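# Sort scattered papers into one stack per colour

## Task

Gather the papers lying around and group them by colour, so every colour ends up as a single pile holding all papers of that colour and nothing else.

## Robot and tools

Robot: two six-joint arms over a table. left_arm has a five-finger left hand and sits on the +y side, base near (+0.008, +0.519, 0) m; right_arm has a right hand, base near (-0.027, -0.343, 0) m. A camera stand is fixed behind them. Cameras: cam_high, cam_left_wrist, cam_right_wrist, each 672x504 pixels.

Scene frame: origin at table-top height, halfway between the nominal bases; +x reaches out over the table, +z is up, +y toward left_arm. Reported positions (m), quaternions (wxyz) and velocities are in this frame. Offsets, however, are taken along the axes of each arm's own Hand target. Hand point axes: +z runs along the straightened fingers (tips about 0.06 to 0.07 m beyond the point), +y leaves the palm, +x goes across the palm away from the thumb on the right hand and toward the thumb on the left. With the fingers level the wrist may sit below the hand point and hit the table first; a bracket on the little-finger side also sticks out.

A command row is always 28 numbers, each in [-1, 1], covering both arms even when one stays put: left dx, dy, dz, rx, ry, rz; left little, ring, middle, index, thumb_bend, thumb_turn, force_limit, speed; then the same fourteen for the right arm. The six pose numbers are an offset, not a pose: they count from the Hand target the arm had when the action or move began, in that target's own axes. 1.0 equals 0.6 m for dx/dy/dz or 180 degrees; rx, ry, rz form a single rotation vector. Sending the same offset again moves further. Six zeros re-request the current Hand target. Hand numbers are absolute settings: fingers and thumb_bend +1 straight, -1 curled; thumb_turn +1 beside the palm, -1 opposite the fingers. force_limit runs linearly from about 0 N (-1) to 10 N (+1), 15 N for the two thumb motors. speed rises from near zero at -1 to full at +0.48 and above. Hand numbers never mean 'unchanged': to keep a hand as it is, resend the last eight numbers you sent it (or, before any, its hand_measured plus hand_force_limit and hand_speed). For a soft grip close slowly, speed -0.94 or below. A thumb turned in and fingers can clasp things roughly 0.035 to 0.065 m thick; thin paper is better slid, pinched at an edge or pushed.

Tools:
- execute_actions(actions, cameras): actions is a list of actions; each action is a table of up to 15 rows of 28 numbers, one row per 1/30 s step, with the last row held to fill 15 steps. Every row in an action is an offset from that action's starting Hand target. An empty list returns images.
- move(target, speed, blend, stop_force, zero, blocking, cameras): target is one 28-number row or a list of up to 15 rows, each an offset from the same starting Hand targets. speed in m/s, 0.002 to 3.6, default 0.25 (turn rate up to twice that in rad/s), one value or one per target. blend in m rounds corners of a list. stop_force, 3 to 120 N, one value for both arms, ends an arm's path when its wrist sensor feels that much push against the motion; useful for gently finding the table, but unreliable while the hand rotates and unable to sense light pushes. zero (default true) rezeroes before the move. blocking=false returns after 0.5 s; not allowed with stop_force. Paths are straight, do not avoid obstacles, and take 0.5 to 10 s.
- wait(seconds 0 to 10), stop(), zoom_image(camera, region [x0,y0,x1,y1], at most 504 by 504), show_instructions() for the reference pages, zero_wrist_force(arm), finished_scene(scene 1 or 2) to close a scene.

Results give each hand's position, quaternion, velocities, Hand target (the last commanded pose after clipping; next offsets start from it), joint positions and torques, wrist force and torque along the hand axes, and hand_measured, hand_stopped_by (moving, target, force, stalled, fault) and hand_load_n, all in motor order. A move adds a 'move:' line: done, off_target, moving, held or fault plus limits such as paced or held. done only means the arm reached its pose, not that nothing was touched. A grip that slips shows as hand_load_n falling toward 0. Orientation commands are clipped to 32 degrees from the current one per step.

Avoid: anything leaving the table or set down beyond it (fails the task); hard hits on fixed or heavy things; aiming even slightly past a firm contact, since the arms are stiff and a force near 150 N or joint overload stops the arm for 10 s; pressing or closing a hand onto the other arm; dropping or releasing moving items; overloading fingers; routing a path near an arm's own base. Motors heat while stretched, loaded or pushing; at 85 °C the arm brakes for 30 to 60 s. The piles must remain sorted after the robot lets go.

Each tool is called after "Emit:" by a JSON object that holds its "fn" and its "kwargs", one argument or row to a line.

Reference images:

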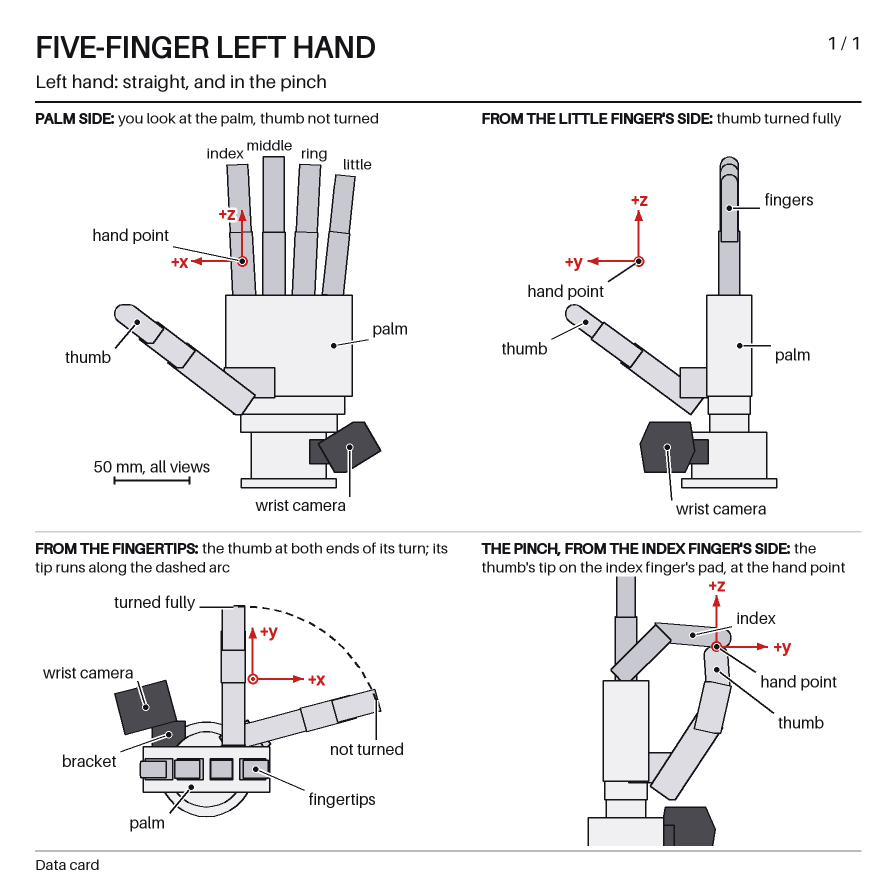

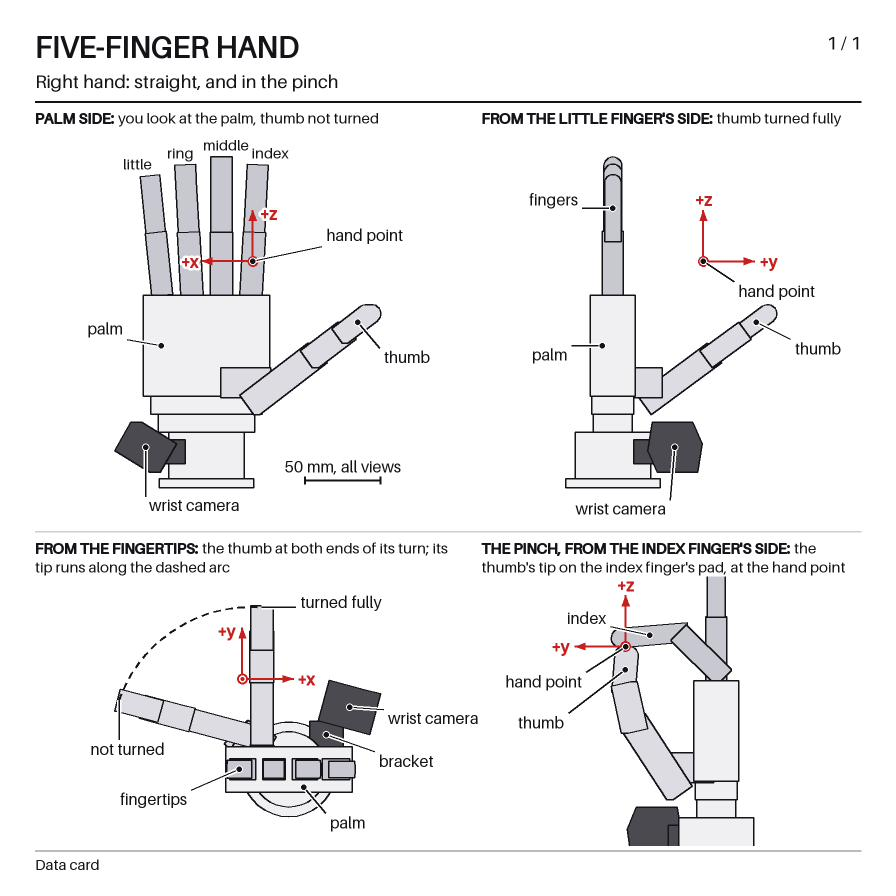

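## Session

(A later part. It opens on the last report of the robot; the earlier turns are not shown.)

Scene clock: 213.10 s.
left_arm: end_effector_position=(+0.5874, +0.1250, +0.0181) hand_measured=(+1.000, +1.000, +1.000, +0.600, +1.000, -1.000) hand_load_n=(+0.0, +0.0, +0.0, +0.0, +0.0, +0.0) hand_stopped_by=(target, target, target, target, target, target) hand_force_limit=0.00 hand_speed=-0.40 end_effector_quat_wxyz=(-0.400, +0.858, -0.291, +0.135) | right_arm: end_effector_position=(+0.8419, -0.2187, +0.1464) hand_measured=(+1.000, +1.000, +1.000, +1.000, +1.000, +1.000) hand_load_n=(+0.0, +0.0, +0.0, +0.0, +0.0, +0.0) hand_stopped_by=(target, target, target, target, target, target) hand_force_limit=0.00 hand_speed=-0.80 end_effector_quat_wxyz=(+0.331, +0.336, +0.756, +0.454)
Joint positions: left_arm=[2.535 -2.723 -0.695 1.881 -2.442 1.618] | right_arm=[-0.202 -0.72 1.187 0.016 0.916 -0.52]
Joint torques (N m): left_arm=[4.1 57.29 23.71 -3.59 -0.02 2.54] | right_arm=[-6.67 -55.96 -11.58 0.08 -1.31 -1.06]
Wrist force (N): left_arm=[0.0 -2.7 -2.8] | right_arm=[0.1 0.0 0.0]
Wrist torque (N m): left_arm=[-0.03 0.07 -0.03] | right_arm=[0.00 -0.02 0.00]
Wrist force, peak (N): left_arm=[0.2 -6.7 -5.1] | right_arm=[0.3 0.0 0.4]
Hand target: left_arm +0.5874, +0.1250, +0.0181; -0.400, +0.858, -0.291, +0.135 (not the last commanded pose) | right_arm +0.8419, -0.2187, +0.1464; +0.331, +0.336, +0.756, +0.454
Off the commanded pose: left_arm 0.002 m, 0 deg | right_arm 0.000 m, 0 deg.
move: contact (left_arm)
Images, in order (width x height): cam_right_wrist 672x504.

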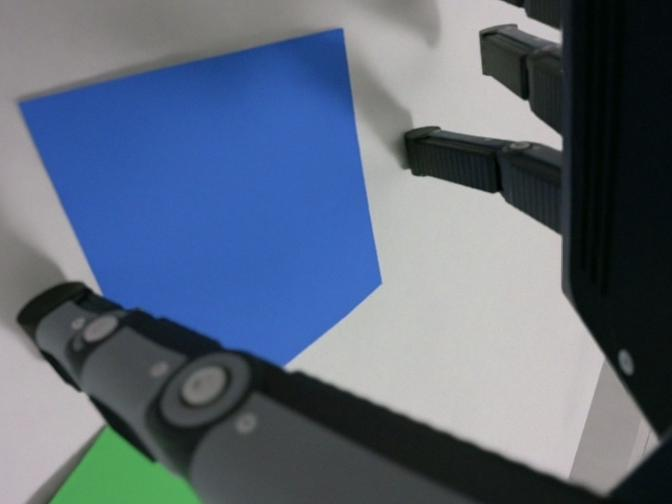

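Emit:
{"fn": "move", "kwargs": {
  "target": [
    [0,-0.0041,-0.0034,0.0172,0,0,1,1,1,0.6,1,-1,0,-0.4,0,0,0,0,0,0,1,1,1,1,1,1,0,-0.8],
    [0,-0.0041,-0.0034,0.0172,0,0,1,1,1,0.38,1,-1,0,-0.4,0,0,0,0,0,0,1,1,1,1,1,1,0,-0.8],
    [0,-0.0034,-0.0029,0.0172,0,0,1,1,1,0.38,1,-1,0,-0.4,0,0,0,0,0,0,1,1,1,1,1,1,0,-0.8],
    [0,-0.0034,-0.0029,0.0172,0,0,1,1,1,0.28,1,-1,0,-0.4,0,0,0,0,0,0,1,1,1,1,1,1,0,-0.8]
  ],
  "speed": 0.02,
  "cameras": ["cam_right_wrist"]
}}

Emit:
{"fn": "move", "kwargs": {
  "target": [
    [0,0,0,0,0,0,1,1,1,0.2,1,-1,0.2,-0.4,0,0,0,0,0,0,1,1,1,1,1,1,0,-0.8]
  ],
  "speed": 0.02,
  "cameras": ["cam_right_wrist"]
}}

Scene clock: 216.60 s.
left_arm: end_effector_position=(+0.5874, +0.1250, +0.0208) hand_measured=(+1.000, +1.000, +1.000, +0.280, +1.000, -1.000) hand_load_n=(+0.0, +0.0, +0.0, +0.5, +0.0, +0.0) hand_stopped_by=(target, target, target, target, target, target) hand_force_limit=0.00 hand_speed=-0.40 end_effector_quat_wxyz=(-0.423, +0.847, -0.288, +0.143) | right_arm: end_effector_position=(+0.8419, -0.2187, +0.1464) hand_measured=(+1.000, +1.000, +1.000, +1.000, +1.000, +1.000) hand_load_n=(-0.5, +0.0, +0.0, +0.0, +0.0, +0.0) hand_stopped_by=(target, target, target, target, target, target) hand_force_limit=0.00 hand_speed=-0.80 end_effector_quat_wxyz=(+0.331, +0.336, +0.756, +0.454)
Joint positions: left_arm=[2.519 -2.737 -0.685 1.868 -2.497 1.593] | right_arm=[-0.202 -0.72 1.187 0.016 0.916 -0.52]
Joint torques (N m): left_arm=[2.03 43.15 8.73 -0.4 1.48 -1.97] | right_arm=[-5.75 -54.83 -12.92 0.08 -1.19 -1.2]
Wrist force (N): left_arm=[0.2 -7.7 -4.4] | right_arm=[0.2 0.1 0.1]
Wrist torque (N m): left_arm=[-0.31 0.02 0.03] | right_arm=[0.02 -0.03 0.01]
Wrist force, peak (N): left_arm=[0.1 -7.7 -4.5] | right_arm=[0.2 0.0 0.4]
Hand target: left_arm +0.5874, +0.1250, +0.0208; -0.423, +0.847, -0.288, +0.143 | right_arm +0.8419, -0.2187, +0.1464; +0.331, +0.336, +0.756, +0.454
Off the commanded pose: left_arm 0.000 m, 0 deg | right_arm 0.000 m, 0 deg.
move: done
Images, in order (width x height): cam_right_wrist 672x504.

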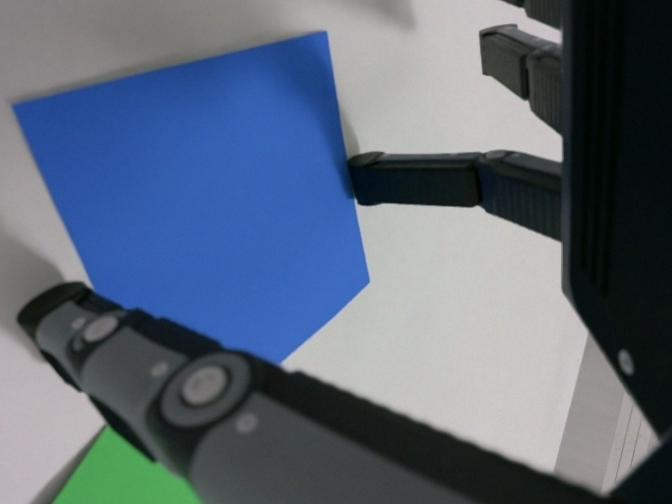

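Scene clock: 217.10 s.
left_arm: end_effector_position=(+0.5874, +0.1250, +0.0208) hand_measured=(+1.000, +1.000, +1.000, +0.202, +1.000, -1.000) hand_load_n=(-0.5, +0.0, +0.0, +4.0, +0.0, +0.5) hand_stopped_by=(target, target, target, target, target, target) hand_force_limit=0.20 hand_speed=-0.40 end_effector_quat_wxyz=(-0.423, +0.847, -0.288, +0.143) | right_arm: end_effector_position=(+0.8419, -0.2187, +0.1464) hand_measured=(+1.000, +1.000, +1.000, +1.000, +1.000, +1.000) hand_load_n=(+0.0, +0.0, +0.0, +0.0, +0.0, +0.0) hand_stopped_by=(target, target, target, target, target, target) hand_force_limit=0.00 hand_speed=-0.80 end_effector_quat_wxyz=(+0.331, +0.336, +0.756, +0.454)
Joint positions: left_arm=[2.519 -2.737 -0.685 1.868 -2.497 1.593] | right_arm=[-0.202 -0.72 1.187 0.016 0.916 -0.52]
Joint torques (N m): left_arm=[-1.75 42.22 8.98 -0.44 1.46 -1.97] | right_arm=[-5.87 -54.57 -12.17 0.12 -1.14 -1.15]
Wrist force (N): left_arm=[0.2 -12.7 -6.5] | right_arm=[0.2 0.1 0.3]
Wrist torque (N m): left_arm=[-0.14 0.02 0.03] | right_arm=[0.00 -0.05 0.01]
Wrist force, peak (N): left_arm=[0.2 -12.9 -6.7] | right_arm=[0.1 0.0 0.4]
Hand target: left_arm +0.5874, +0.1250, +0.0208; -0.423, +0.847, -0.288, +0.143 | right_arm +0.8419, -0.2187, +0.1464; +0.331, +0.336, +0.756, +0.454
Off the commanded pose: left_arm 0.000 m, 0 deg | right_arm 0.000 m, 0 deg.
move: done
Images, in order (width x height): cam_right_wrist 672x504.

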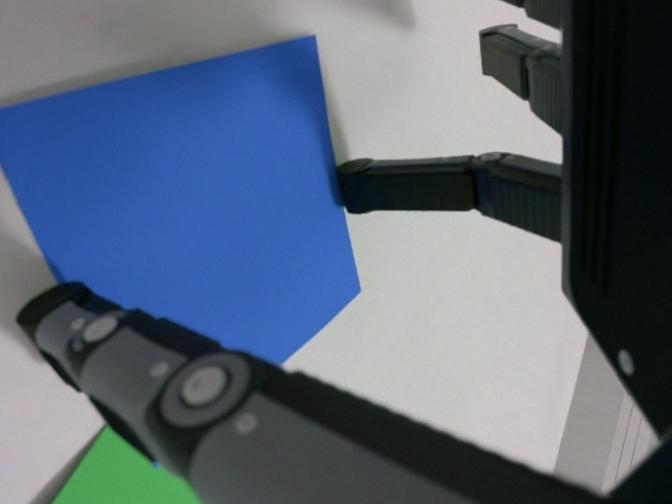

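Emit:
{"fn": "move", "kwargs": {
  "target": [
    [0,0,0,-0.001,0,0,1,1,1,0.14,1,-1,0.2,-0.4,0,0,0,0,0,0,1,1,1,1,1,1,0,-0.8],
    [0,0.0002,0.0002,-0.003,0,0,1,1,1,0.08,1,-1,0.2,-0.4,0,0,0,0,0,0,1,1,1,1,1,1,0,-0.8]
  ],
  "speed": 0.02,
  "cameras": ["cam_right_wrist"]
}}

Emit:
{"fn": "move", "kwargs": {
  "target": [
    [0,0.0003,0.0002,-0.0015,0,0,1,1,1,0.03,1,-1,0.2,-0.4,0,0,0,0,0,0,1,1,1,1,1,1,0,-0.8],
    [0,0.001,0.0007,-0.0045,0,0,1,1,1,0,1,-1,0,-0.4,0,0,0,0,0,0,1,1,1,1,1,1,0,-0.8]
  ],
  "speed": 0.02,
  "cameras": ["cam_right_wrist"]
}}

Scene clock: 219.23 s.
left_arm: end_effector_position=(+0.5874, +0.1250, +0.0206) hand_measured=(+1.000, +1.000, +1.000, +0.080, +1.000, -1.000) hand_load_n=(+0.0, +0.0, +0.0, +1.5, +0.0, +0.0) hand_stopped_by=(target, target, target, target, target, target) hand_force_limit=0.20 hand_speed=-0.40 end_effector_quat_wxyz=(-0.419, +0.849, -0.288, +0.141) | right_arm: end_effector_position=(+0.8419, -0.2187, +0.1464) hand_measured=(+1.000, +1.000, +1.000, +1.000, +1.000, +1.000) hand_load_n=(+0.0, +0.0, +0.0, +0.0, +0.0, +0.0) hand_stopped_by=(target, target, target, target, target, target) hand_force_limit=0.00 hand_speed=-0.80 end_effector_quat_wxyz=(+0.331, +0.336, +0.756, +0.454)
Joint positions: left_arm=[2.522 -2.734 -0.687 1.87 -2.487 1.598] | right_arm=[-0.202 -0.72 1.187 0.016 0.916 -0.52]
Joint torques (N m): left_arm=[-0.36 43.12 14.69 -1.89 -0.34 1.14] | right_arm=[-6.05 -54.81 -12.88 0.09 -1.53 -1.16]
Wrist force (N): left_arm=[0.3 -7.3 -2.5] | right_arm=[0.3 0.0 0.2]
Wrist torque (N m): left_arm=[0.09 0.04 -0.12] | right_arm=[-0.01 -0.05 0.01]
Wrist force, peak (N): left_arm=[-0.4 -17.7 -7.8] | right_arm=[0.1 0.3 0.4]
Hand target: left_arm +0.5874, +0.1250, +0.0206; -0.419, +0.849, -0.288, +0.141 | right_arm +0.8419, -0.2187, +0.1464; +0.331, +0.336, +0.756, +0.454
Off the commanded pose: left_arm 0.000 m, 0 deg | right_arm 0.000 m, 0 deg.
move: done
Images, in order (width x height): cam_right_wrist 672x504.

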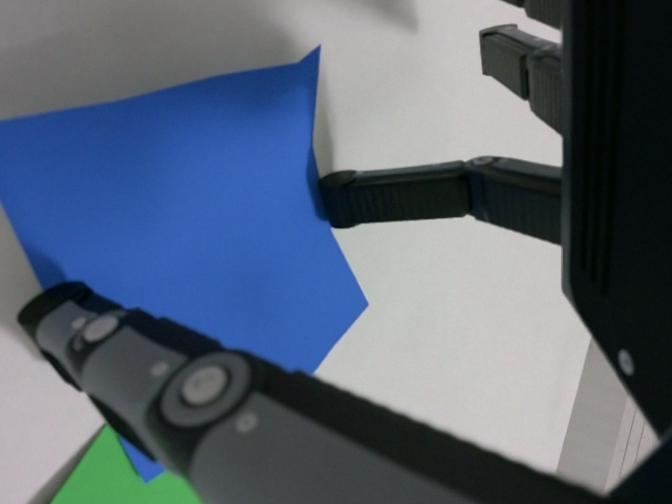

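Scene clock: 221.13 s.
left_arm: end_effector_position=(+0.5874, +0.1250, +0.0198) hand_measured=(+1.000, +1.000, +1.000, +0.000, +1.000, -1.000) hand_load_n=(+0.0, +0.0, +0.0, +1.5, +0.0, +0.0) hand_stopped_by=(target, target, target, target, target, target) hand_force_limit=0.00 hand_speed=-0.40 end_effector_quat_wxyz=(-0.413, +0.852, -0.289, +0.139) | right_arm: end_effector_position=(+0.8419, -0.2187, +0.1464) hand_measured=(+1.000, +1.000, +1.000, +1.000, +1.000, +1.000) hand_load_n=(+0.0, +0.0, +0.0, +0.0, +0.0, +0.0) hand_stopped_by=(target, target, target, target, target, target) hand_force_limit=0.00 hand_speed=-0.80 end_effector_quat_wxyz=(+0.331, +0.336, +0.756, +0.454)
Joint positions: left_arm=[2.526 -2.73 -0.689 1.873 -2.473 1.604] | right_arm=[-0.202 -0.72 1.187 0.016 0.916 -0.52]
Joint torques (N m): left_arm=[-5.16 42.2 13.89 -2.23 -1.48 0.4] | right_arm=[-5.59 -56.25 -12.19 0.13 -1.45 -1.28]
Wrist force (N): left_arm=[0.7 -10.4 -3.6] | right_arm=[0.2 0.0 0.3]
Wrist torque (N m): left_arm=[0.05 0.02 -0.10] | right_arm=[-0.02 -0.04 0.00]
Wrist force, peak (N): left_arm=[-0.3 -19.3 -9.3] | right_arm=[0.3 0.1 0.4]
Hand target: left_arm +0.5874, +0.1250, +0.0199; -0.413, +0.852, -0.289, +0.139 | right_arm +0.8419, -0.2187, +0.1464; +0.331, +0.336, +0.756, +0.454
Off the commanded pose: left_arm 0.000 m, 0 deg | right_arm 0.000 m, 0 deg.
move: done
Images, in order (width x height): cam_right_wrist 672x504.

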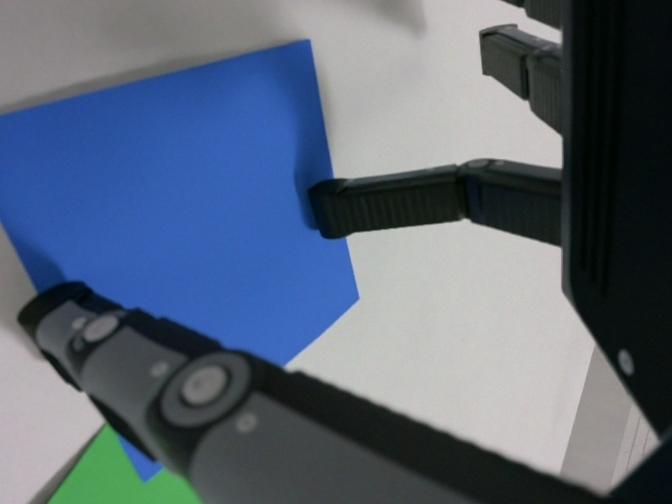

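Emit:
{"fn": "move", "kwargs": {
  "target": [
    [0,-0.008,-0.006,0.0045,0,0,1,1,1,0,1,-1,0,-0.4,0,0,0,0,0,0,1,1,1,1,1,1,0,-0.8],
    [0,-0.008,-0.006,0.0045,0,0,1,1,1,0.42,1,-1,0,-0.4,0,0,0,0,0,0,1,1,1,1,1,1,0,-0.8]
  ],
  "speed": 0.04,
  "cameras": ["cam_right_wrist"]
}}

Scene clock: 222.77 s.
left_arm: end_effector_position=(+0.5875, +0.1250, +0.0259) hand_measured=(+1.000, +1.000, +1.000, +0.420, +1.000, -1.000) hand_load_n=(+0.0, +0.0, +0.0, +0.0, +0.0, +0.0) hand_stopped_by=(target, target, target, target, target, target) hand_force_limit=0.00 hand_speed=-0.40 end_effector_quat_wxyz=(-0.419, +0.849, -0.288, +0.141) | right_arm: end_effector_position=(+0.8419, -0.2187, +0.1464) hand_measured=(+1.000, +1.000, +1.000, +1.000, +1.000, +1.000) hand_load_n=(+0.0, +0.0, +0.0, +0.0, +0.0, +0.0) hand_stopped_by=(target, target, target, target, target, target) hand_force_limit=0.00 hand_speed=-0.80 end_effector_quat_wxyz=(+0.331, +0.336, +0.756, +0.454)
Joint positions: left_arm=[2.522 -2.729 -0.684 1.862 -2.487 1.598] | right_arm=[-0.202 -0.72 1.187 0.016 0.916 -0.52]
Joint torques (N m): left_arm=[6.75 52.34 11.09 -0.77 1.5 2.68] | right_arm=[-6.58 -55.2 -12.5 0.26 -1.49 -1.29]
Wrist force (N): left_arm=[0.0 0.7 0.2] | right_arm=[0.3 0.1 0.2]
Wrist torque (N m): left_arm=[0.28 0.07 -0.10] | right_arm=[0.01 -0.06 0.02]
Wrist force, peak (N): left_arm=[0.7 -10.4 -3.6] | right_arm=[0.4 0.0 0.3]
Hand target: left_arm +0.5875, +0.1251, +0.0259; -0.419, +0.849, -0.288, +0.141 | right_arm +0.8419, -0.2187, +0.1464; +0.331, +0.336, +0.756, +0.454
Off the commanded pose: left_arm 0.000 m, 0 deg | right_arm 0.000 m, 0 deg.
move: done
Images, in order (width x height): cam_right_wrist 672x504.

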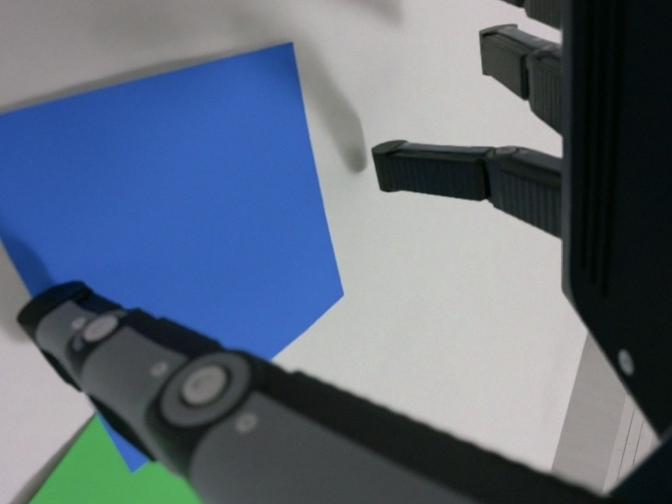

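Emit:
{"fn": "move", "kwargs": {
  "target": [
    [0,0.0030,-0.0040,0.003,0,0,1,1,1,0.42,1,-1,0,-0.4,0,0,0,0,0,0,1,1,1,1,1,1,0,-0.8],
    [0,0.01045,0.0017,0.003,0,0,1,1,1,0.42,1,-1,0,-0.4,0,0,0,0,0,0,1,1,1,1,1,1,0,-0.8],
    [0,0.01045,0.0017,0.003,0,0,1,1,1,0.3,1,-1,0,-0.6,0,0,0,0,0,0,1,1,1,1,1,1,0,-0.8]
  ],
  "speed": 0.02,
  "cameras": ["cam_right_wrist"]
}}

Scene clock: 224.50 s.
left_arm: end_effector_position=(+0.5857, +0.1227, +0.0203) hand_measured=(+1.000, +1.000, +1.000, +0.300, +1.000, -1.000) hand_load_n=(+0.0, +0.0, +0.0, +2.0, +0.0, -0.5) hand_stopped_by=(target, target, target, target, target, target) hand_force_limit=0.00 hand_speed=-0.60 end_effector_quat_wxyz=(-0.423, +0.847, -0.288, +0.143) | right_arm: end_effector_position=(+0.8419, -0.2187, +0.1464) hand_measured=(+1.000, +1.000, +1.000, +1.000, +1.000, +1.000) hand_load_n=(+0.0, +0.0, +0.0, +0.0, +0.0, +0.0) hand_stopped_by=(target, target, target, target, target, target) hand_force_limit=0.00 hand_speed=-0.80 end_effector_quat_wxyz=(+0.331, +0.336, +0.756, +0.454)
Joint positions: left_arm=[2.515 -2.74 -0.682 1.862 -2.497 1.586] | right_arm=[-0.202 -0.72 1.187 0.016 0.916 -0.52]
Joint torques (N m): left_arm=[10.12 42.8 3.91 -2.49 3.61 3.75] | right_arm=[-7.15 -54.45 -12.04 0.14 -1.46 -1.08]
Wrist force (N): left_arm=[0.5 -20.6 -13.2] | right_arm=[0.3 0.0 0.2]
Wrist torque (N m): left_arm=[-1.24 -0.05 0.17] | right_arm=[0.00 -0.05 0.02]
Wrist force, peak (N): left_arm=[0.3 -20.9 -12.9] | right_arm=[0.2 0.1 0.4]
Hand target: left_arm +0.5857, +0.1227, +0.0203; -0.423, +0.847, -0.288, +0.143 | right_arm +0.8419, -0.2187, +0.1464; +0.331, +0.336, +0.756, +0.454
Off the commanded pose: left_arm 0.000 m, 0 deg | right_arm 0.000 m, 0 deg.
move: done
Images, in order (width x height): cam_right_wrist 672x504.

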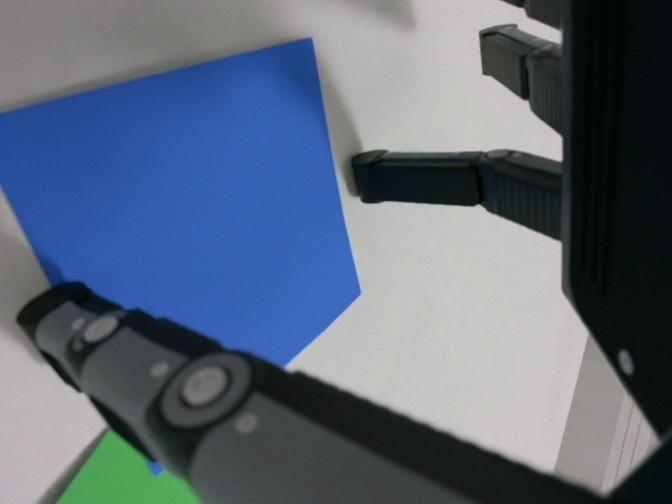

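Emit:
{"fn": "move", "kwargs": {
  "target": [
    [0,-0.0004,-0.0003,0,0,0,1,1,1,0.3,1,-1,0.2,-0.6,0,0,0,0,0,0,1,1,1,1,1,1,0,-0.8],
    [0,-0.0004,-0.0003,0,0,0,1,1,1,0.25,1,-1,0.2,-0.6,0,0,0,0,0,0,1,1,1,1,1,1,0,-0.8],
    [0,-0.0004,-0.0003,0,0,0,1,1,1,0.2,1,-1,0.2,-0.6,0,0,0,0,0,0,1,1,1,1,1,1,0,-0.8]
  ],
  "speed": 0.02,
  "cameras": ["cam_right_wrist"]
}}

Emit:
{"fn": "move", "kwargs": {
  "target": [
    [0,0,0,-0.001,0,0,1,1,1,0.14,1,-1,0.2,-0.6,0,0,0,0,0,0,1,1,1,1,1,1,0,-0.8]
  ],
  "speed": 0.02,
  "cameras": ["cam_right_wrist"]
}}

Scene clock: 226.37 s.
left_arm: end_effector_position=(+0.5857, +0.1227, +0.0206) hand_measured=(+1.000, +1.000, +1.000, +0.202, +1.000, -1.000) hand_load_n=(+0.0, +0.0, -0.5, +5.5, +1.0, -0.5) hand_stopped_by=(target, target, target, target, target, target) hand_force_limit=0.20 hand_speed=-0.60 end_effector_quat_wxyz=(-0.423, +0.847, -0.288, +0.143) | right_arm: end_effector_position=(+0.8419, -0.2187, +0.1464) hand_measured=(+1.000, +1.000, +1.000, +1.000, +1.000, +1.000) hand_load_n=(+0.0, +0.0, +0.0, +0.0, +0.0, +0.5) hand_stopped_by=(target, target, target, target, target, target) hand_force_limit=0.00 hand_speed=-0.80 end_effector_quat_wxyz=(+0.331, +0.336, +0.756, +0.454)
Joint positions: left_arm=[2.515 -2.74 -0.681 1.861 -2.497 1.586] | right_arm=[-0.202 -0.72 1.187 0.016 0.916 -0.52]
Joint torques (N m): left_arm=[6.28 44.94 18.64 -1.92 1.09 3.07] | right_arm=[-6.7 -55.05 -12.42 0.22 -1.2 -1.42]
Wrist force (N): left_arm=[-0.1 -19.2 -10.6] | right_arm=[0.1 0.0 0.1]
Wrist torque (N m): left_arm=[-0.40 0.03 0.06] | right_arm=[0.00 -0.02 0.00]
Wrist force, peak (N): left_arm=[0.6 -20.7 -13.5] | right_arm=[0.4 0.1 0.4]
Hand target: left_arm +0.5857, +0.1227, +0.0206; -0.423, +0.847, -0.288, +0.143 | right_arm +0.8419, -0.2187, +0.1464; +0.331, +0.336, +0.756, +0.454
Off the commanded pose: left_arm 0.000 m, 0 deg | right_arm 0.000 m, 0 deg.
move: done
Images, in order (width x height): cam_right_wrist 672x504.

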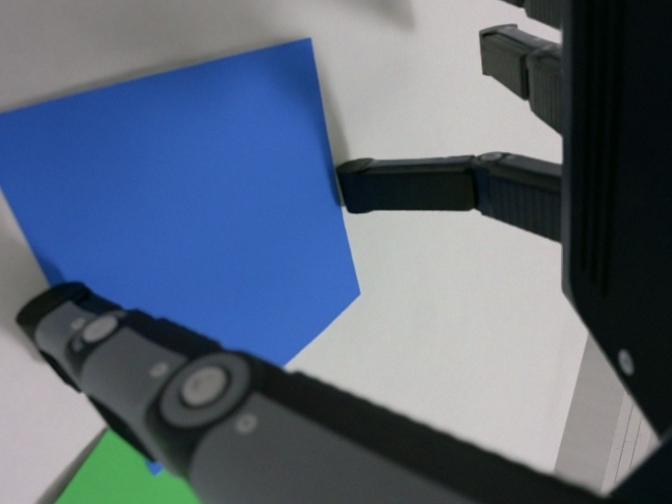

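Scene clock: 227.07 s.
left_arm: end_effector_position=(+0.5857, +0.1227, +0.0206) hand_measured=(+1.000, +1.000, +1.000, +0.142, +1.000, -1.000) hand_load_n=(+0.0, +0.0, +0.0, +3.5, +0.5, +0.0) hand_stopped_by=(target, target, target, target, target, target) hand_force_limit=0.20 hand_speed=-0.60 end_effector_quat_wxyz=(-0.422, +0.848, -0.288, +0.142) | right_arm: end_effector_position=(+0.8419, -0.2187, +0.1464) hand_measured=(+1.000, +1.000, +1.000, +1.000, +1.000, +1.000) hand_load_n=(+0.0, +0.0, +0.0, +0.0, +0.0, -0.5) hand_stopped_by=(target, target, target, target, target, target) hand_force_limit=0.00 hand_speed=-0.80 end_effector_quat_wxyz=(+0.331, +0.336, +0.756, +0.454)
Joint positions: left_arm=[2.516 -2.739 -0.682 1.862 -2.493 1.588] | right_arm=[-0.202 -0.72 1.187 0.016 0.916 -0.52]
Joint torques (N m): left_arm=[7.94 48.2 6.07 0.28 3.66 3.42] | right_arm=[-6.63 -54.68 -10.8 0.06 -1.41 -1.21]
Wrist force (N): left_arm=[-0.1 -15.9 -8.3] | right_arm=[0.1 0.0 0.1]
Wrist torque (N m): left_arm=[-0.06 0.06 -0.08] | right_arm=[-0.01 -0.01 0.00]
Wrist force, peak (N): left_arm=[0.0 -19.3 -10.5] | right_arm=[0.3 0.2 0.4]
Hand target: left_arm +0.5857, +0.1227, +0.0206; -0.422, +0.848, -0.288, +0.142 | right_arm +0.8419, -0.2187, +0.1464; +0.331, +0.336, +0.756, +0.454
Off the commanded pose: left_arm 0.000 m, 0 deg | right_arm 0.000 m, 0 deg.
move: done
Images, in order (width x height): cam_right_wrist 672x504.

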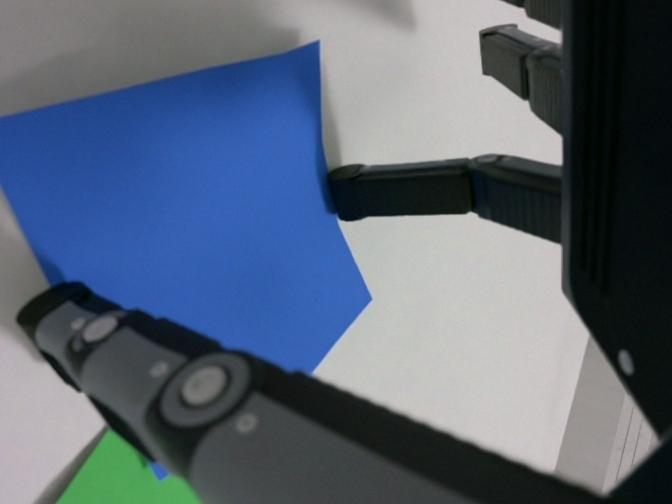

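Emit:
{"fn": "move", "kwargs": {
  "target": [
    [0,0.0002,0.0002,-0.002,0,0,1,1,1,0.1,1,-1,0.2,-0.7,0,0,0,0,0,0,1,1,1,1,1,1,0,-0.8]
  ],
  "speed": 0.02,
  "cameras": ["cam_right_wrist"]
}}

Emit:
{"fn": "move", "kwargs": {
  "target": [
    [0,0.0002,0.0002,-0.002,0,0,1,1,1,0.06,1,-1,0.2,-0.7,0,0,0,0,0,0,1,1,1,1,1,1,0,-0.8]
  ],
  "speed": 0.02,
  "cameras": ["cam_right_wrist"]
}}

Scene clock: 227.90 s.
left_arm: end_effector_position=(+0.5857, +0.1227, +0.0204) hand_measured=(+1.000, +1.000, +1.000, +0.100, +1.000, -1.000) hand_load_n=(+0.0, +0.0, +0.0, +2.5, +0.0, +0.0) hand_stopped_by=(target, target, target, target, target, target) hand_force_limit=0.20 hand_speed=-0.70 end_effector_quat_wxyz=(-0.419, +0.849, -0.288, +0.141) | right_arm: end_effector_position=(+0.8419, -0.2187, +0.1464) hand_measured=(+1.000, +1.000, +1.000, +1.000, +1.000, +1.000) hand_load_n=(+0.0, +0.0, +0.0, +0.0, +0.0, +0.0) hand_stopped_by=(target, target, target, target, target, target) hand_force_limit=0.00 hand_speed=-0.80 end_effector_quat_wxyz=(+0.331, +0.336, +0.756, +0.454)
Joint positions: left_arm=[2.517 -2.737 -0.683 1.863 -2.487 1.591] | right_arm=[-0.202 -0.72 1.187 0.016 0.916 -0.52]
Joint torques (N m): left_arm=[5.2 48.01 7.24 0.08 3.76 3.19] | right_arm=[-5.72 -54.82 -11.86 0.2 -1.59 -1.32]
Wrist force (N): left_arm=[-0.4 -16.4 -6.2] | right_arm=[0.3 0.0 0.2]
Wrist torque (N m): left_arm=[0.12 0.09 -0.09] | right_arm=[-0.01 -0.06 0.02]
Wrist force, peak (N): left_arm=[-0.1 -16.3 -8.1] | right_arm=[0.3 0.0 0.3]
Hand target: left_arm +0.5857, +0.1227, +0.0204; -0.419, +0.849, -0.288, +0.141 | right_arm +0.8419, -0.2187, +0.1464; +0.331, +0.336, +0.756, +0.454
Off the commanded pose: left_arm 0.000 m, 0 deg | right_arm 0.000 m, 0 deg.
move: done
Images, in order (width x height): cam_right_wrist 672x504.

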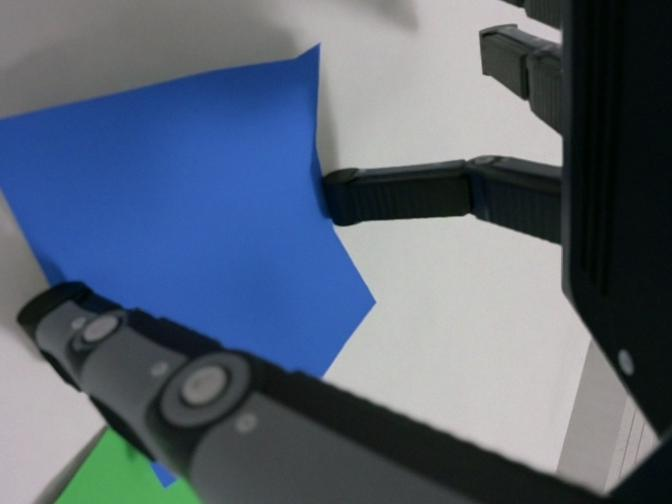

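Scene clock: 228.60 s.
left_arm: end_effector_position=(+0.5857, +0.1227, +0.0202) hand_measured=(+1.000, +1.000, +1.000, +0.060, +1.000, -1.000) hand_load_n=(+0.0, +0.0, +0.0, +2.5, +0.0, +0.0) hand_stopped_by=(target, target, target, target, target, target) hand_force_limit=0.20 hand_speed=-0.70 end_effector_quat_wxyz=(-0.416, +0.851, -0.289, +0.140) | right_arm: end_effector_position=(+0.8419, -0.2187, +0.1464) hand_measured=(+1.000, +1.000, +1.000, +1.000, +1.000, +1.000) hand_load_n=(+0.0, +0.0, +0.0, +0.0, +0.0, +0.0) hand_stopped_by=(target, target, target, target, target, target) hand_force_limit=0.00 hand_speed=-0.80 end_effector_quat_wxyz=(+0.331, +0.336, +0.756, +0.454)
Joint positions: left_arm=[2.519 -2.735 -0.684 1.865 -2.481 1.594] | right_arm=[-0.202 -0.72 1.187 0.016 0.916 -0.52]
Joint torques (N m): left_arm=[4.75 49.13 7.77 0.02 3.36 3.25] | right_arm=[-6.55 -55.2 -12.23 0.29 -1.25 -1.26]
Wrist force (N): left_arm=[-0.5 -13.8 -4.3] | right_arm=[0.2 -0.1 0.4]
Wrist torque (N m): left_arm=[0.15 0.11 -0.12] | right_arm=[-0.04 -0.05 0.01]
Wrist force, peak (N): left_arm=[-0.3 -16.3 -6.3] | right_arm=[0.1 -0.1 0.5]
Hand target: left_arm +0.5857, +0.1227, +0.0202; -0.416, +0.851, -0.289, +0.140 | right_arm +0.8419, -0.2187, +0.1464; +0.331, +0.336, +0.756, +0.454
Off the commanded pose: left_arm 0.000 m, 0 deg | right_arm 0.000 m, 0 deg.
move: done
Images, in order (width x height): cam_right_wrist 672x504.

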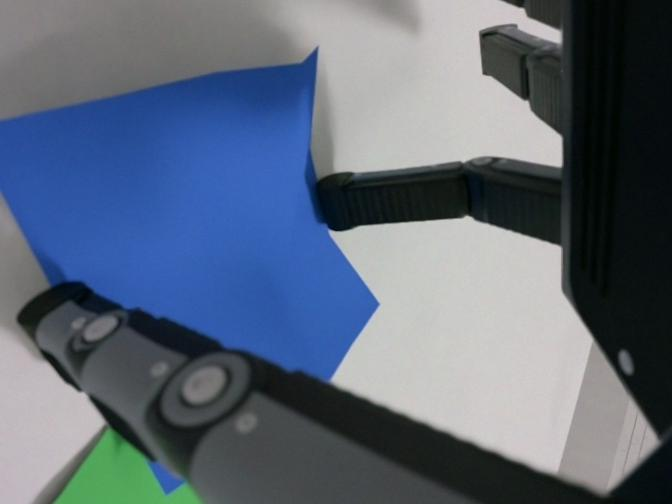

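Emit:
{"fn": "move", "kwargs": {
  "target": [
    [0,0.0005,0.0004,-0.002,0,0,1,1,1,0.02,1,-1,0.2,-0.7,0,0,0,0,0,0,1,1,1,1,1,1,0,-0.8]
  ],
  "speed": 0.02,
  "cameras": ["cam_right_wrist"]
}}

Emit:
{"fn": "move", "kwargs": {
  "target": [
    [0,0.0005,0.0004,-0.003,0,0,1,1,1,-0.02,1,-1,0.2,-0.7,0,0,0,0,0,0,1,1,1,1,1,1,0,-0.8]
  ],
  "speed": 0.02,
  "cameras": ["cam_right_wrist"]
}}

Scene clock: 229.43 s.
left_arm: end_effector_position=(+0.5857, +0.1227, +0.0199) hand_measured=(+1.000, +1.000, +1.000, +0.020, +1.000, -1.000) hand_load_n=(+0.0, +0.0, +0.0, +0.5, +0.0, +0.0) hand_stopped_by=(target, target, target, target, target, target) hand_force_limit=0.20 hand_speed=-0.70 end_effector_quat_wxyz=(-0.414, +0.852, -0.289, +0.139) | right_arm: end_effector_position=(+0.8419, -0.2187, +0.1464) hand_measured=(+1.000, +1.000, +1.000, +1.000, +1.000, +1.000) hand_load_n=(+0.0, +0.0, +0.0, +0.0, +0.0, +0.0) hand_stopped_by=(target, target, target, target, target, target) hand_force_limit=0.00 hand_speed=-0.80 end_effector_quat_wxyz=(+0.331, +0.336, +0.756, +0.454)
Joint positions: left_arm=[2.521 -2.733 -0.686 1.867 -2.474 1.597] | right_arm=[-0.202 -0.72 1.187 0.016 0.916 -0.52]
Joint torques (N m): left_arm=[6.32 50.08 8.72 -0.18 2.78 3.07] | right_arm=[-7.07 -55.54 -12.58 0.11 -1.22 -1.19]
Wrist force (N): left_arm=[-0.5 -10.3 -4.2] | right_arm=[0.1 -0.1 0.2]
Wrist torque (N m): left_arm=[0.22 0.11 -0.15] | right_arm=[-0.03 -0.03 0.00]
Wrist force, peak (N): left_arm=[-0.2 -14.0 -4.5] | right_arm=[0.2 0.1 0.4]
Hand target: left_arm +0.5857, +0.1227, +0.0198; -0.414, +0.852, -0.289, +0.139 | right_arm +0.8419, -0.2187, +0.1464; +0.331, +0.336, +0.756, +0.454
Off the commanded pose: left_arm 0.000 m, 0 deg | right_arm 0.000 m, 0 deg.
move: done
Images, in order (width x height): cam_right_wrist 672x504.

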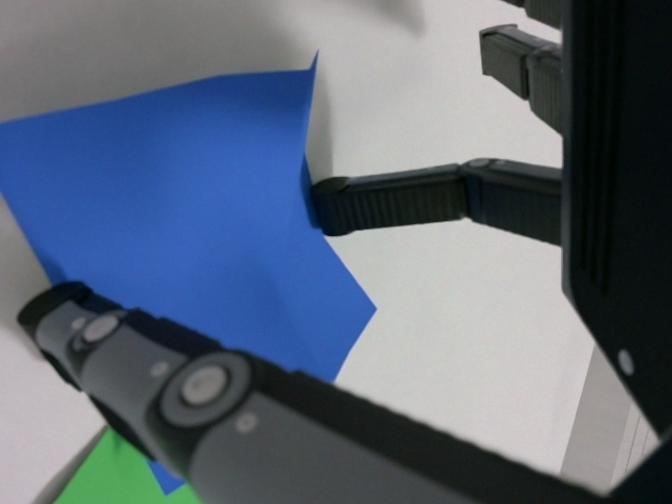

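Scene clock: 230.13 s.
left_arm: end_effector_position=(+0.5857, +0.1227, +0.0195) hand_measured=(+1.000, +1.000, +1.000, -0.020, +1.000, -1.000) hand_load_n=(-0.5, +0.0, +0.0, +0.0, +0.0, +0.0) hand_stopped_by=(target, target, target, target, target, target) hand_force_limit=0.20 hand_speed=-0.70 end_effector_quat_wxyz=(-0.410, +0.854, -0.290, +0.138) | right_arm: end_effector_position=(+0.8419, -0.2187, +0.1464) hand_measured=(+1.000, +1.000, +1.000, +1.000, +1.000, +1.000) hand_load_n=(+0.0, +0.0, +0.0, +0.5, +0.0, +0.0) hand_stopped_by=(target, target, target, target, target, target) hand_force_limit=0.00 hand_speed=-0.80 end_effector_quat_wxyz=(+0.331, +0.336, +0.756, +0.454)
Joint positions: left_arm=[2.524 -2.731 -0.687 1.869 -2.465 1.601] | right_arm=[-0.202 -0.72 1.187 0.016 0.916 -0.52]
Joint torques (N m): left_arm=[4.99 52.05 10.07 -0.46 1.39 2.79] | right_arm=[-5.46 -54.11 -10.96 0.07 -1.15 -1.3]
Wrist force (N): left_arm=[-0.4 -6.5 -2.7] | right_arm=[0.1 0.1 0.1]
Wrist torque (N m): left_arm=[0.23 0.11 -0.16] | right_arm=[0.01 -0.02 0.01]
Wrist force, peak (N): left_arm=[-0.4 -10.3 -4.3] | right_arm=[0.3 0.0 0.3]
Hand target: left_arm +0.5857, +0.1227, +0.0195; -0.410, +0.854, -0.290, +0.138 | right_arm +0.8419, -0.2187, +0.1464; +0.331, +0.336, +0.756, +0.454
Off the commanded pose: left_arm 0.000 m, 0 deg | right_arm 0.000 m, 0 deg.
move: done
Images, in order (width x height): cam_right_wrist 672x504.

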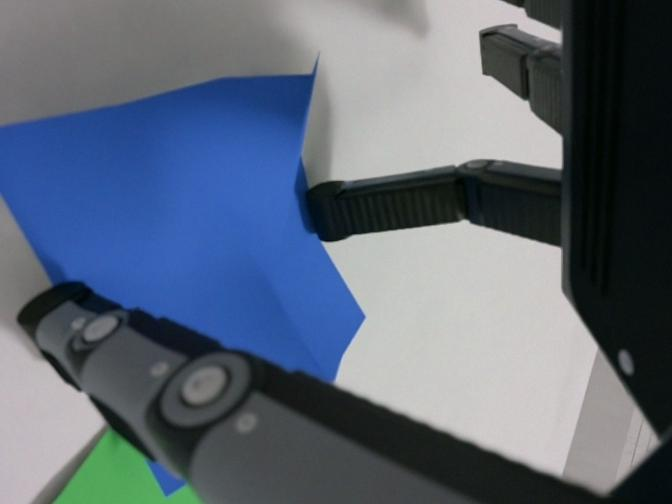

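Emit:
{"fn": "move", "kwargs": {
  "target": [
    [0,0.0012,0.0009,-0.002,0,0,1,1,1,-0.05,1,-1,0.2,-0.7,0,0,0,0,0,0,1,1,1,1,1,1,0,-0.8]
  ],
  "speed": 0.02,
  "cameras": ["cam_right_wrist"]
}}

Emit:
{"fn": "move", "kwargs": {
  "target": [
    [0,0.001,0.0008,-0.004,0,0,1,1,1,-0.08,1,-1,0.2,-0.7,0,0,0,0,0,0,1,1,1,1,1,1,0,-0.8]
  ],
  "speed": 0.02,
  "cameras": ["cam_right_wrist"]
}}

Scene clock: 230.97 s.
left_arm: end_effector_position=(+0.5857, +0.1227, +0.0186) hand_measured=(+1.000, +1.000, +1.000, -0.050, +1.000, -1.000) hand_load_n=(+0.0, +0.0, -0.5, -1.0, +0.5, -0.5) hand_stopped_by=(target, target, target, target, target, target) hand_force_limit=0.20 hand_speed=-0.70 end_effector_quat_wxyz=(-0.407, +0.855, -0.290, +0.137) | right_arm: end_effector_position=(+0.8419, -0.2187, +0.1464) hand_measured=(+1.000, +1.000, +1.000, +1.000, +1.000, +1.000) hand_load_n=(+0.0, +0.0, +0.0, +0.0, +0.0, +0.0) hand_stopped_by=(target, target, target, target, target, target) hand_force_limit=0.00 hand_speed=-0.80 end_effector_quat_wxyz=(+0.331, +0.336, +0.756, +0.454)
Joint positions: left_arm=[2.526 -2.729 -0.689 1.871 -2.459 1.604] | right_arm=[-0.202 -0.72 1.187 0.016 0.916 -0.52]
Joint torques (N m): left_arm=[5.79 45.61 6.08 0.31 3.58 3.2] | right_arm=[-5.91 -55.66 -11.72 0.15 -1.3 -1.47]
Wrist force (N): left_arm=[-0.6 -16.8 -9.3] | right_arm=[0.3 0.1 0.2]
Wrist torque (N m): left_arm=[-0.31 0.02 -0.04] | right_arm=[0.00 -0.05 0.02]
Wrist force, peak (N): left_arm=[-0.5 -17.0 -9.2] | right_arm=[0.3 0.0 0.4]
Hand target: left_arm +0.5857, +0.1227, +0.0186; -0.407, +0.855, -0.290, +0.137 | right_arm +0.8419, -0.2187, +0.1464; +0.331, +0.336, +0.756, +0.454
Off the commanded pose: left_arm 0.000 m, 0 deg | right_arm 0.000 m, 0 deg.
move: done
Images, in order (width x height): cam_right_wrist 672x504.

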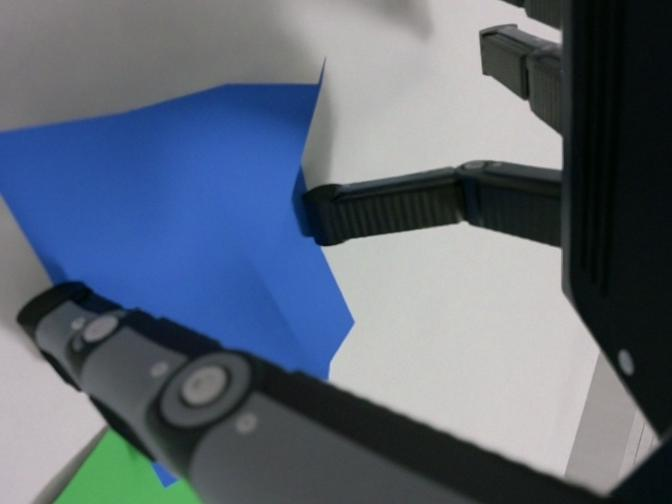

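Scene clock: 231.67 s.
left_arm: end_effector_position=(+0.5857, +0.1227, +0.0178) hand_measured=(+1.000, +1.000, +1.000, -0.080, +1.000, -1.000) hand_load_n=(+0.0, -0.5, +0.0, -1.0, -0.5, -0.5) hand_stopped_by=(target, target, target, target, target, target) hand_force_limit=0.20 hand_speed=-0.70 end_effector_quat_wxyz=(-0.402, +0.858, -0.291, +0.135) | right_arm: end_effector_position=(+0.8419, -0.2187, +0.1464) hand_measured=(+1.000, +1.000, +1.000, +1.000, +1.000, +1.000) hand_load_n=(+0.0, +0.0, +0.0, +0.0, +0.0, +0.0) hand_stopped_by=(target, target, target, target, target, target) hand_force_limit=0.00 hand_speed=-0.80 end_effector_quat_wxyz=(+0.331, +0.336, +0.756, +0.454)
Joint positions: left_arm=[2.53 -2.726 -0.691 1.874 -2.446 1.609] | right_arm=[-0.202 -0.72 1.187 0.016 0.916 -0.52]
Joint torques (N m): left_arm=[1.25 40.17 5.14 0.42 3.78 2.96] | right_arm=[-5.84 -55.38 -11.32 0.2 -1.13 -1.27]
Wrist force (N): left_arm=[-0.2 -22.2 -10.0] | right_arm=[0.2 0.1 0.4]
Wrist torque (N m): left_arm=[-0.40 0.05 0.00] | right_arm=[-0.01 -0.04 0.01]
Wrist force, peak (N): left_arm=[-0.2 -22.2 -10.0] | right_arm=[0.1 0.3 0.3]
Hand target: left_arm +0.5857, +0.1227, +0.0178; -0.402, +0.858, -0.291, +0.135 | right_arm +0.8419, -0.2187, +0.1464; +0.331, +0.336, +0.756, +0.454
Off the commanded pose: left_arm 0.000 m, 0 deg | right_arm 0.000 m, 0 deg.
move: done
Images, in order (width x height): cam_right_wrist 672x504.

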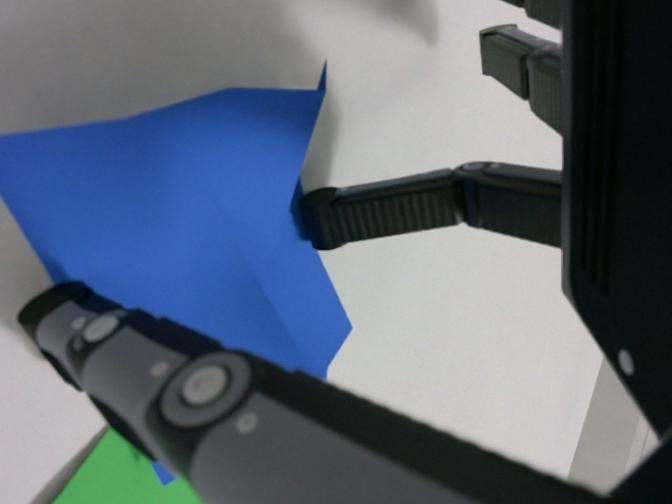

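Emit:
{"fn": "move", "kwargs": {
  "target": [
    [0,0.0003,0.0002,-0.004,0,0,1,1,1,-0.11,1,-1,0.2,-0.7,0,0,0,0,0,0,1,1,1,1,1,1,0,-0.8]
  ],
  "speed": 0.02,
  "cameras": ["cam_right_wrist"]
}}

Emit:
{"fn": "move", "kwargs": {
  "target": [
    [0,0.0005,0.0004,-0.005,0,0,1,1,1,-0.14,1,-1,0.2,-0.7,0,0,0,0,0,0,1,1,1,1,1,1,0,-0.8]
  ],
  "speed": 0.02,
  "cameras": ["cam_right_wrist"]
}}

Scene clock: 232.50 s.
left_arm: end_effector_position=(+0.5856, +0.1227, +0.0176) hand_measured=(+1.000, +1.000, +1.000, -0.110, +1.000, -1.000) hand_load_n=(+0.0, +0.0, +0.0, +0.5, -0.5, +0.0) hand_stopped_by=(target, target, target, target, target, target) hand_force_limit=0.20 hand_speed=-0.70 end_effector_quat_wxyz=(-0.396, +0.860, -0.292, +0.133) | right_arm: end_effector_position=(+0.8419, -0.2187, +0.1464) hand_measured=(+1.000, +1.000, +1.000, +1.000, +1.000, +1.000) hand_load_n=(+0.0, +0.5, +0.0, +0.0, +0.0, +0.0) hand_stopped_by=(target, target, target, target, target, target) hand_force_limit=0.00 hand_speed=-0.80 end_effector_quat_wxyz=(+0.331, +0.336, +0.756, +0.454)
Joint positions: left_arm=[2.534 -2.723 -0.693 1.877 -2.433 1.615] | right_arm=[-0.202 -0.72 1.187 0.016 0.916 -0.52]
Joint torques (N m): left_arm=[2.32 49.84 9.64 -0.46 1.5 2.83] | right_arm=[-7.01 -55.65 -11.7 -0.01 -1.19 -1.44]
Wrist force (N): left_arm=[0.2 -10.3 -2.9] | right_arm=[0.1 0.1 0.2]
Wrist torque (N m): left_arm=[0.08 0.09 -0.09] | right_arm=[0.01 -0.03 0.01]
Wrist force, peak (N): left_arm=[-0.2 -22.5 -10.1] | right_arm=[0.1 0.0 0.5]
Hand target: left_arm +0.5856, +0.1227, +0.0176; -0.396, +0.860, -0.292, +0.134 | right_arm +0.8419, -0.2187, +0.1464; +0.331, +0.336, +0.756, +0.454
Off the commanded pose: left_arm 0.000 m, 0 deg | right_arm 0.000 m, 0 deg.
move: done
Images, in order (width x height): cam_right_wrist 672x504.

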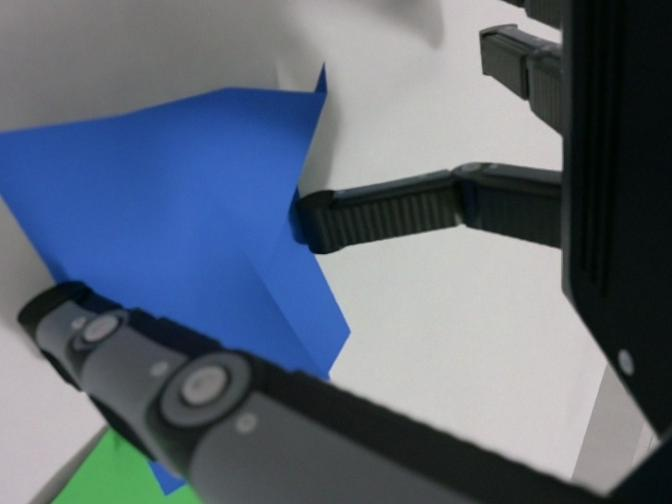

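Scene clock: 233.23 s.
left_arm: end_effector_position=(+0.5856, +0.1227, +0.0172) hand_measured=(+1.000, +1.000, +1.000, -0.140, +1.000, -1.000) hand_load_n=(+0.0, +0.0, +0.0, +0.0, +0.0, +0.0) hand_stopped_by=(target, target, target, target, target, target) hand_force_limit=0.20 hand_speed=-0.70 end_effector_quat_wxyz=(-0.389, +0.863, -0.293, +0.131) | right_arm: end_effector_position=(+0.8419, -0.2187, +0.1464) hand_measured=(+1.000, +1.000, +1.000, +1.000, +1.000, +1.000) hand_load_n=(+0.0, +0.0, +0.0, +0.0, +0.0, +0.0) hand_stopped_by=(target, target, target, target, target, target) hand_force_limit=0.00 hand_speed=-0.80 end_effector_quat_wxyz=(+0.331, +0.336, +0.756, +0.454)
Joint positions: left_arm=[2.539 -2.718 -0.696 1.879 -2.417 1.621] | right_arm=[-0.202 -0.72 1.187 0.016 0.916 -0.52]
Joint torques (N m): left_arm=[2.12 51.85 11.52 -0.77 -1.52 1.89] | right_arm=[-6.91 -55.07 -10.72 -0.04 -1.34 -1.38]
Wrist force (N): left_arm=[-0.1 -2.6 -0.6] | right_arm=[0.1 0.1 0.2]
Wrist torque (N m): left_arm=[0.20 0.11 -0.14] | right_arm=[0.01 -0.03 0.01]
Wrist force, peak (N): left_arm=[0.2 -10.4 -2.9] | right_arm=[0.3 0.0 0.4]
Hand target: left_arm +0.5856, +0.1227, +0.0172; -0.390, +0.863, -0.293, +0.131 | right_arm +0.8419, -0.2187, +0.1464; +0.331, +0.336, +0.756, +0.454
Off the commanded pose: left_arm 0.000 m, 0 deg | right_arm 0.000 m, 0 deg.
move: done
Images, in order (width x height): cam_right_wrist 672x504.

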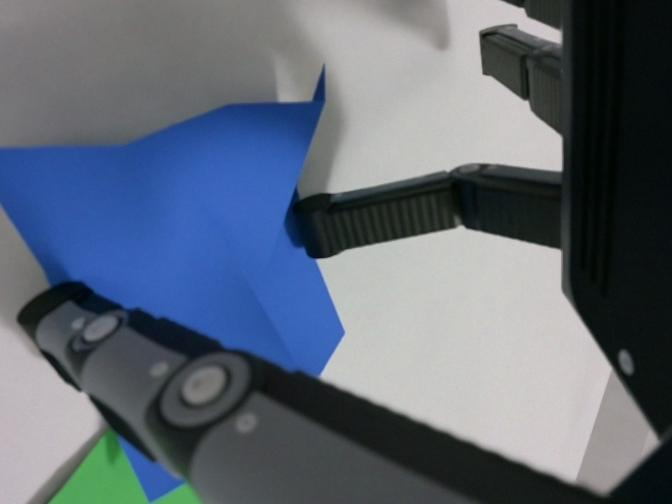

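Emit:
{"fn": "move", "kwargs": {
  "target": [
    [0,0.0006,0.0006,-0.005,0,0,1,1,1,-0.17,1,-1,0.2,-0.7,0,0,0,0,0,0,1,1,1,1,1,1,0,-0.8]
  ],
  "speed": 0.02,
  "cameras": ["cam_right_wrist"]
}}

Emit:
{"fn": "move", "kwargs": {
  "target": [
    [0,0.0002,0.0003,-0.0055,0,0,1,1,1,-0.2,0.85,-1,-0.5,-0.6,0,0,0,0,0,0,1,1,1,1,1,1,0,-0.8]
  ],
  "speed": 0.02,
  "cameras": ["cam_right_wrist"]
}}

Scene clock: 234.77 s.
left_arm: end_effector_position=(+0.5857, +0.1227, +0.0167) hand_measured=(+1.000, +1.000, +1.000, -0.170, +1.000, -1.000) hand_load_n=(+0.0, +0.0, +0.0, +0.0, +0.0, +0.0) hand_stopped_by=(target, target, target, target, target, target) hand_force_limit=0.20 hand_speed=-0.70 end_effector_quat_wxyz=(-0.383, +0.866, -0.294, +0.129) | right_arm: end_effector_position=(+0.8419, -0.2187, +0.1464) hand_measured=(+1.000, +1.000, +1.000, +1.000, +1.000, +1.000) hand_load_n=(+0.0, +0.0, +0.0, +0.0, +0.0, +0.0) hand_stopped_by=(target, target, target, target, target, target) hand_force_limit=0.00 hand_speed=-0.80 end_effector_quat_wxyz=(+0.331, +0.336, +0.756, +0.454)
Joint positions: left_arm=[2.544 -2.714 -0.698 1.882 -2.401 1.628] | right_arm=[-0.202 -0.72 1.187 0.016 0.916 -0.52]
Joint torques (N m): left_arm=[2.06 53.46 12.82 -0.99 -2.09 1.95] | right_arm=[-5.44 -55.29 -12.73 0.2 -1.24 -1.3]
Wrist force (N): left_arm=[-0.1 -0.1 -0.3] | right_arm=[0.2 0.1 0.2]
Wrist torque (N m): left_arm=[0.24 0.10 -0.16] | right_arm=[0.00 -0.04 0.01]
Wrist force, peak (N): left_arm=[-0.1 -2.9 -0.6] | right_arm=[0.3 0.2 0.4]
Hand target: left_arm +0.5857, +0.1227, +0.0167; -0.383, +0.866, -0.294, +0.129 | right_arm +0.8419, -0.2187, +0.1464; +0.331, +0.336, +0.756, +0.454
Off the commanded pose: left_arm 0.000 m, 0 deg | right_arm 0.000 m, 0 deg.
move: done
Images, in order (width x height): cam_right_wrist 672x504.

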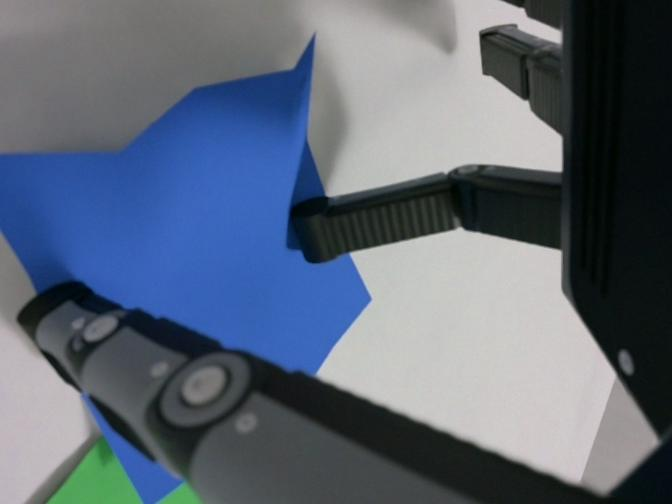

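Scene clock: 235.50 s.
left_arm: end_effector_position=(+0.5857, +0.1227, +0.0165) hand_measured=(+1.000, +1.000, +1.000, -0.200, +0.850, -1.000) hand_load_n=(+0.0, +0.0, +0.0, +0.0, +0.0, +0.0) hand_stopped_by=(target, target, target, target, target, target) hand_force_limit=-0.50 hand_speed=-0.60 end_effector_quat_wxyz=(-0.375, +0.870, -0.295, +0.126) | right_arm: end_effector_position=(+0.8419, -0.2187, +0.1464) hand_measured=(+1.000, +1.000, +1.000, +1.000, +1.000, +1.000) hand_load_n=(+0.0, +0.0, +0.0, +0.0, +0.0, +0.0) hand_stopped_by=(target, target, target, target, target, target) hand_force_limit=0.00 hand_speed=-0.80 end_effector_quat_wxyz=(+0.331, +0.336, +0.756, +0.454)
Joint positions: left_arm=[2.549 -2.709 -0.701 1.884 -2.384 1.635] | right_arm=[-0.202 -0.72 1.187 0.016 0.916 -0.52]
Joint torques (N m): left_arm=[1.22 52.99 13.47 -1.01 -2.51 1.61] | right_arm=[-6.55 -55.43 -11.24 0.27 -1.22 -1.4]
Wrist force (N): left_arm=[0.0 0.4 0.0] | right_arm=[0.2 0.0 0.3]
Wrist torque (N m): left_arm=[0.24 0.08 -0.16] | right_arm=[-0.01 -0.04 0.00]
Wrist force, peak (N): left_arm=[0.1 0.7 0.0] | right_arm=[0.1 0.1 0.4]
Hand target: left_arm +0.5857, +0.1227, +0.0165; -0.375, +0.869, -0.295, +0.126 | right_arm +0.8419, -0.2187, +0.1464; +0.331, +0.336, +0.756, +0.454
Off the commanded pose: left_arm 0.000 m, 0 deg | right_arm 0.000 m, 0 deg.
move: done
Images, in order (width x height): cam_right_wrist 672x504.

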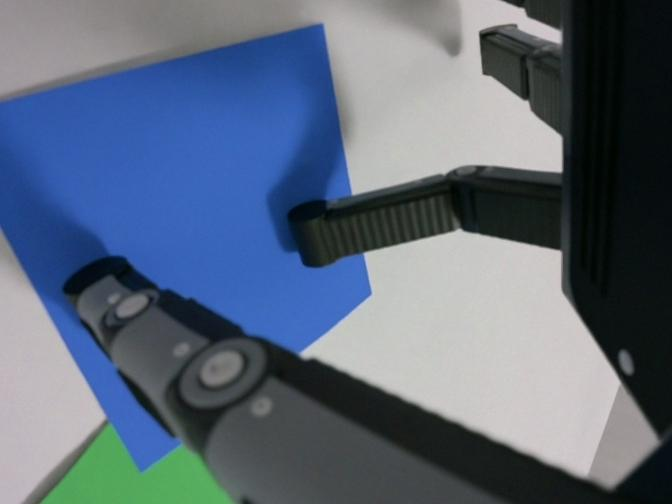

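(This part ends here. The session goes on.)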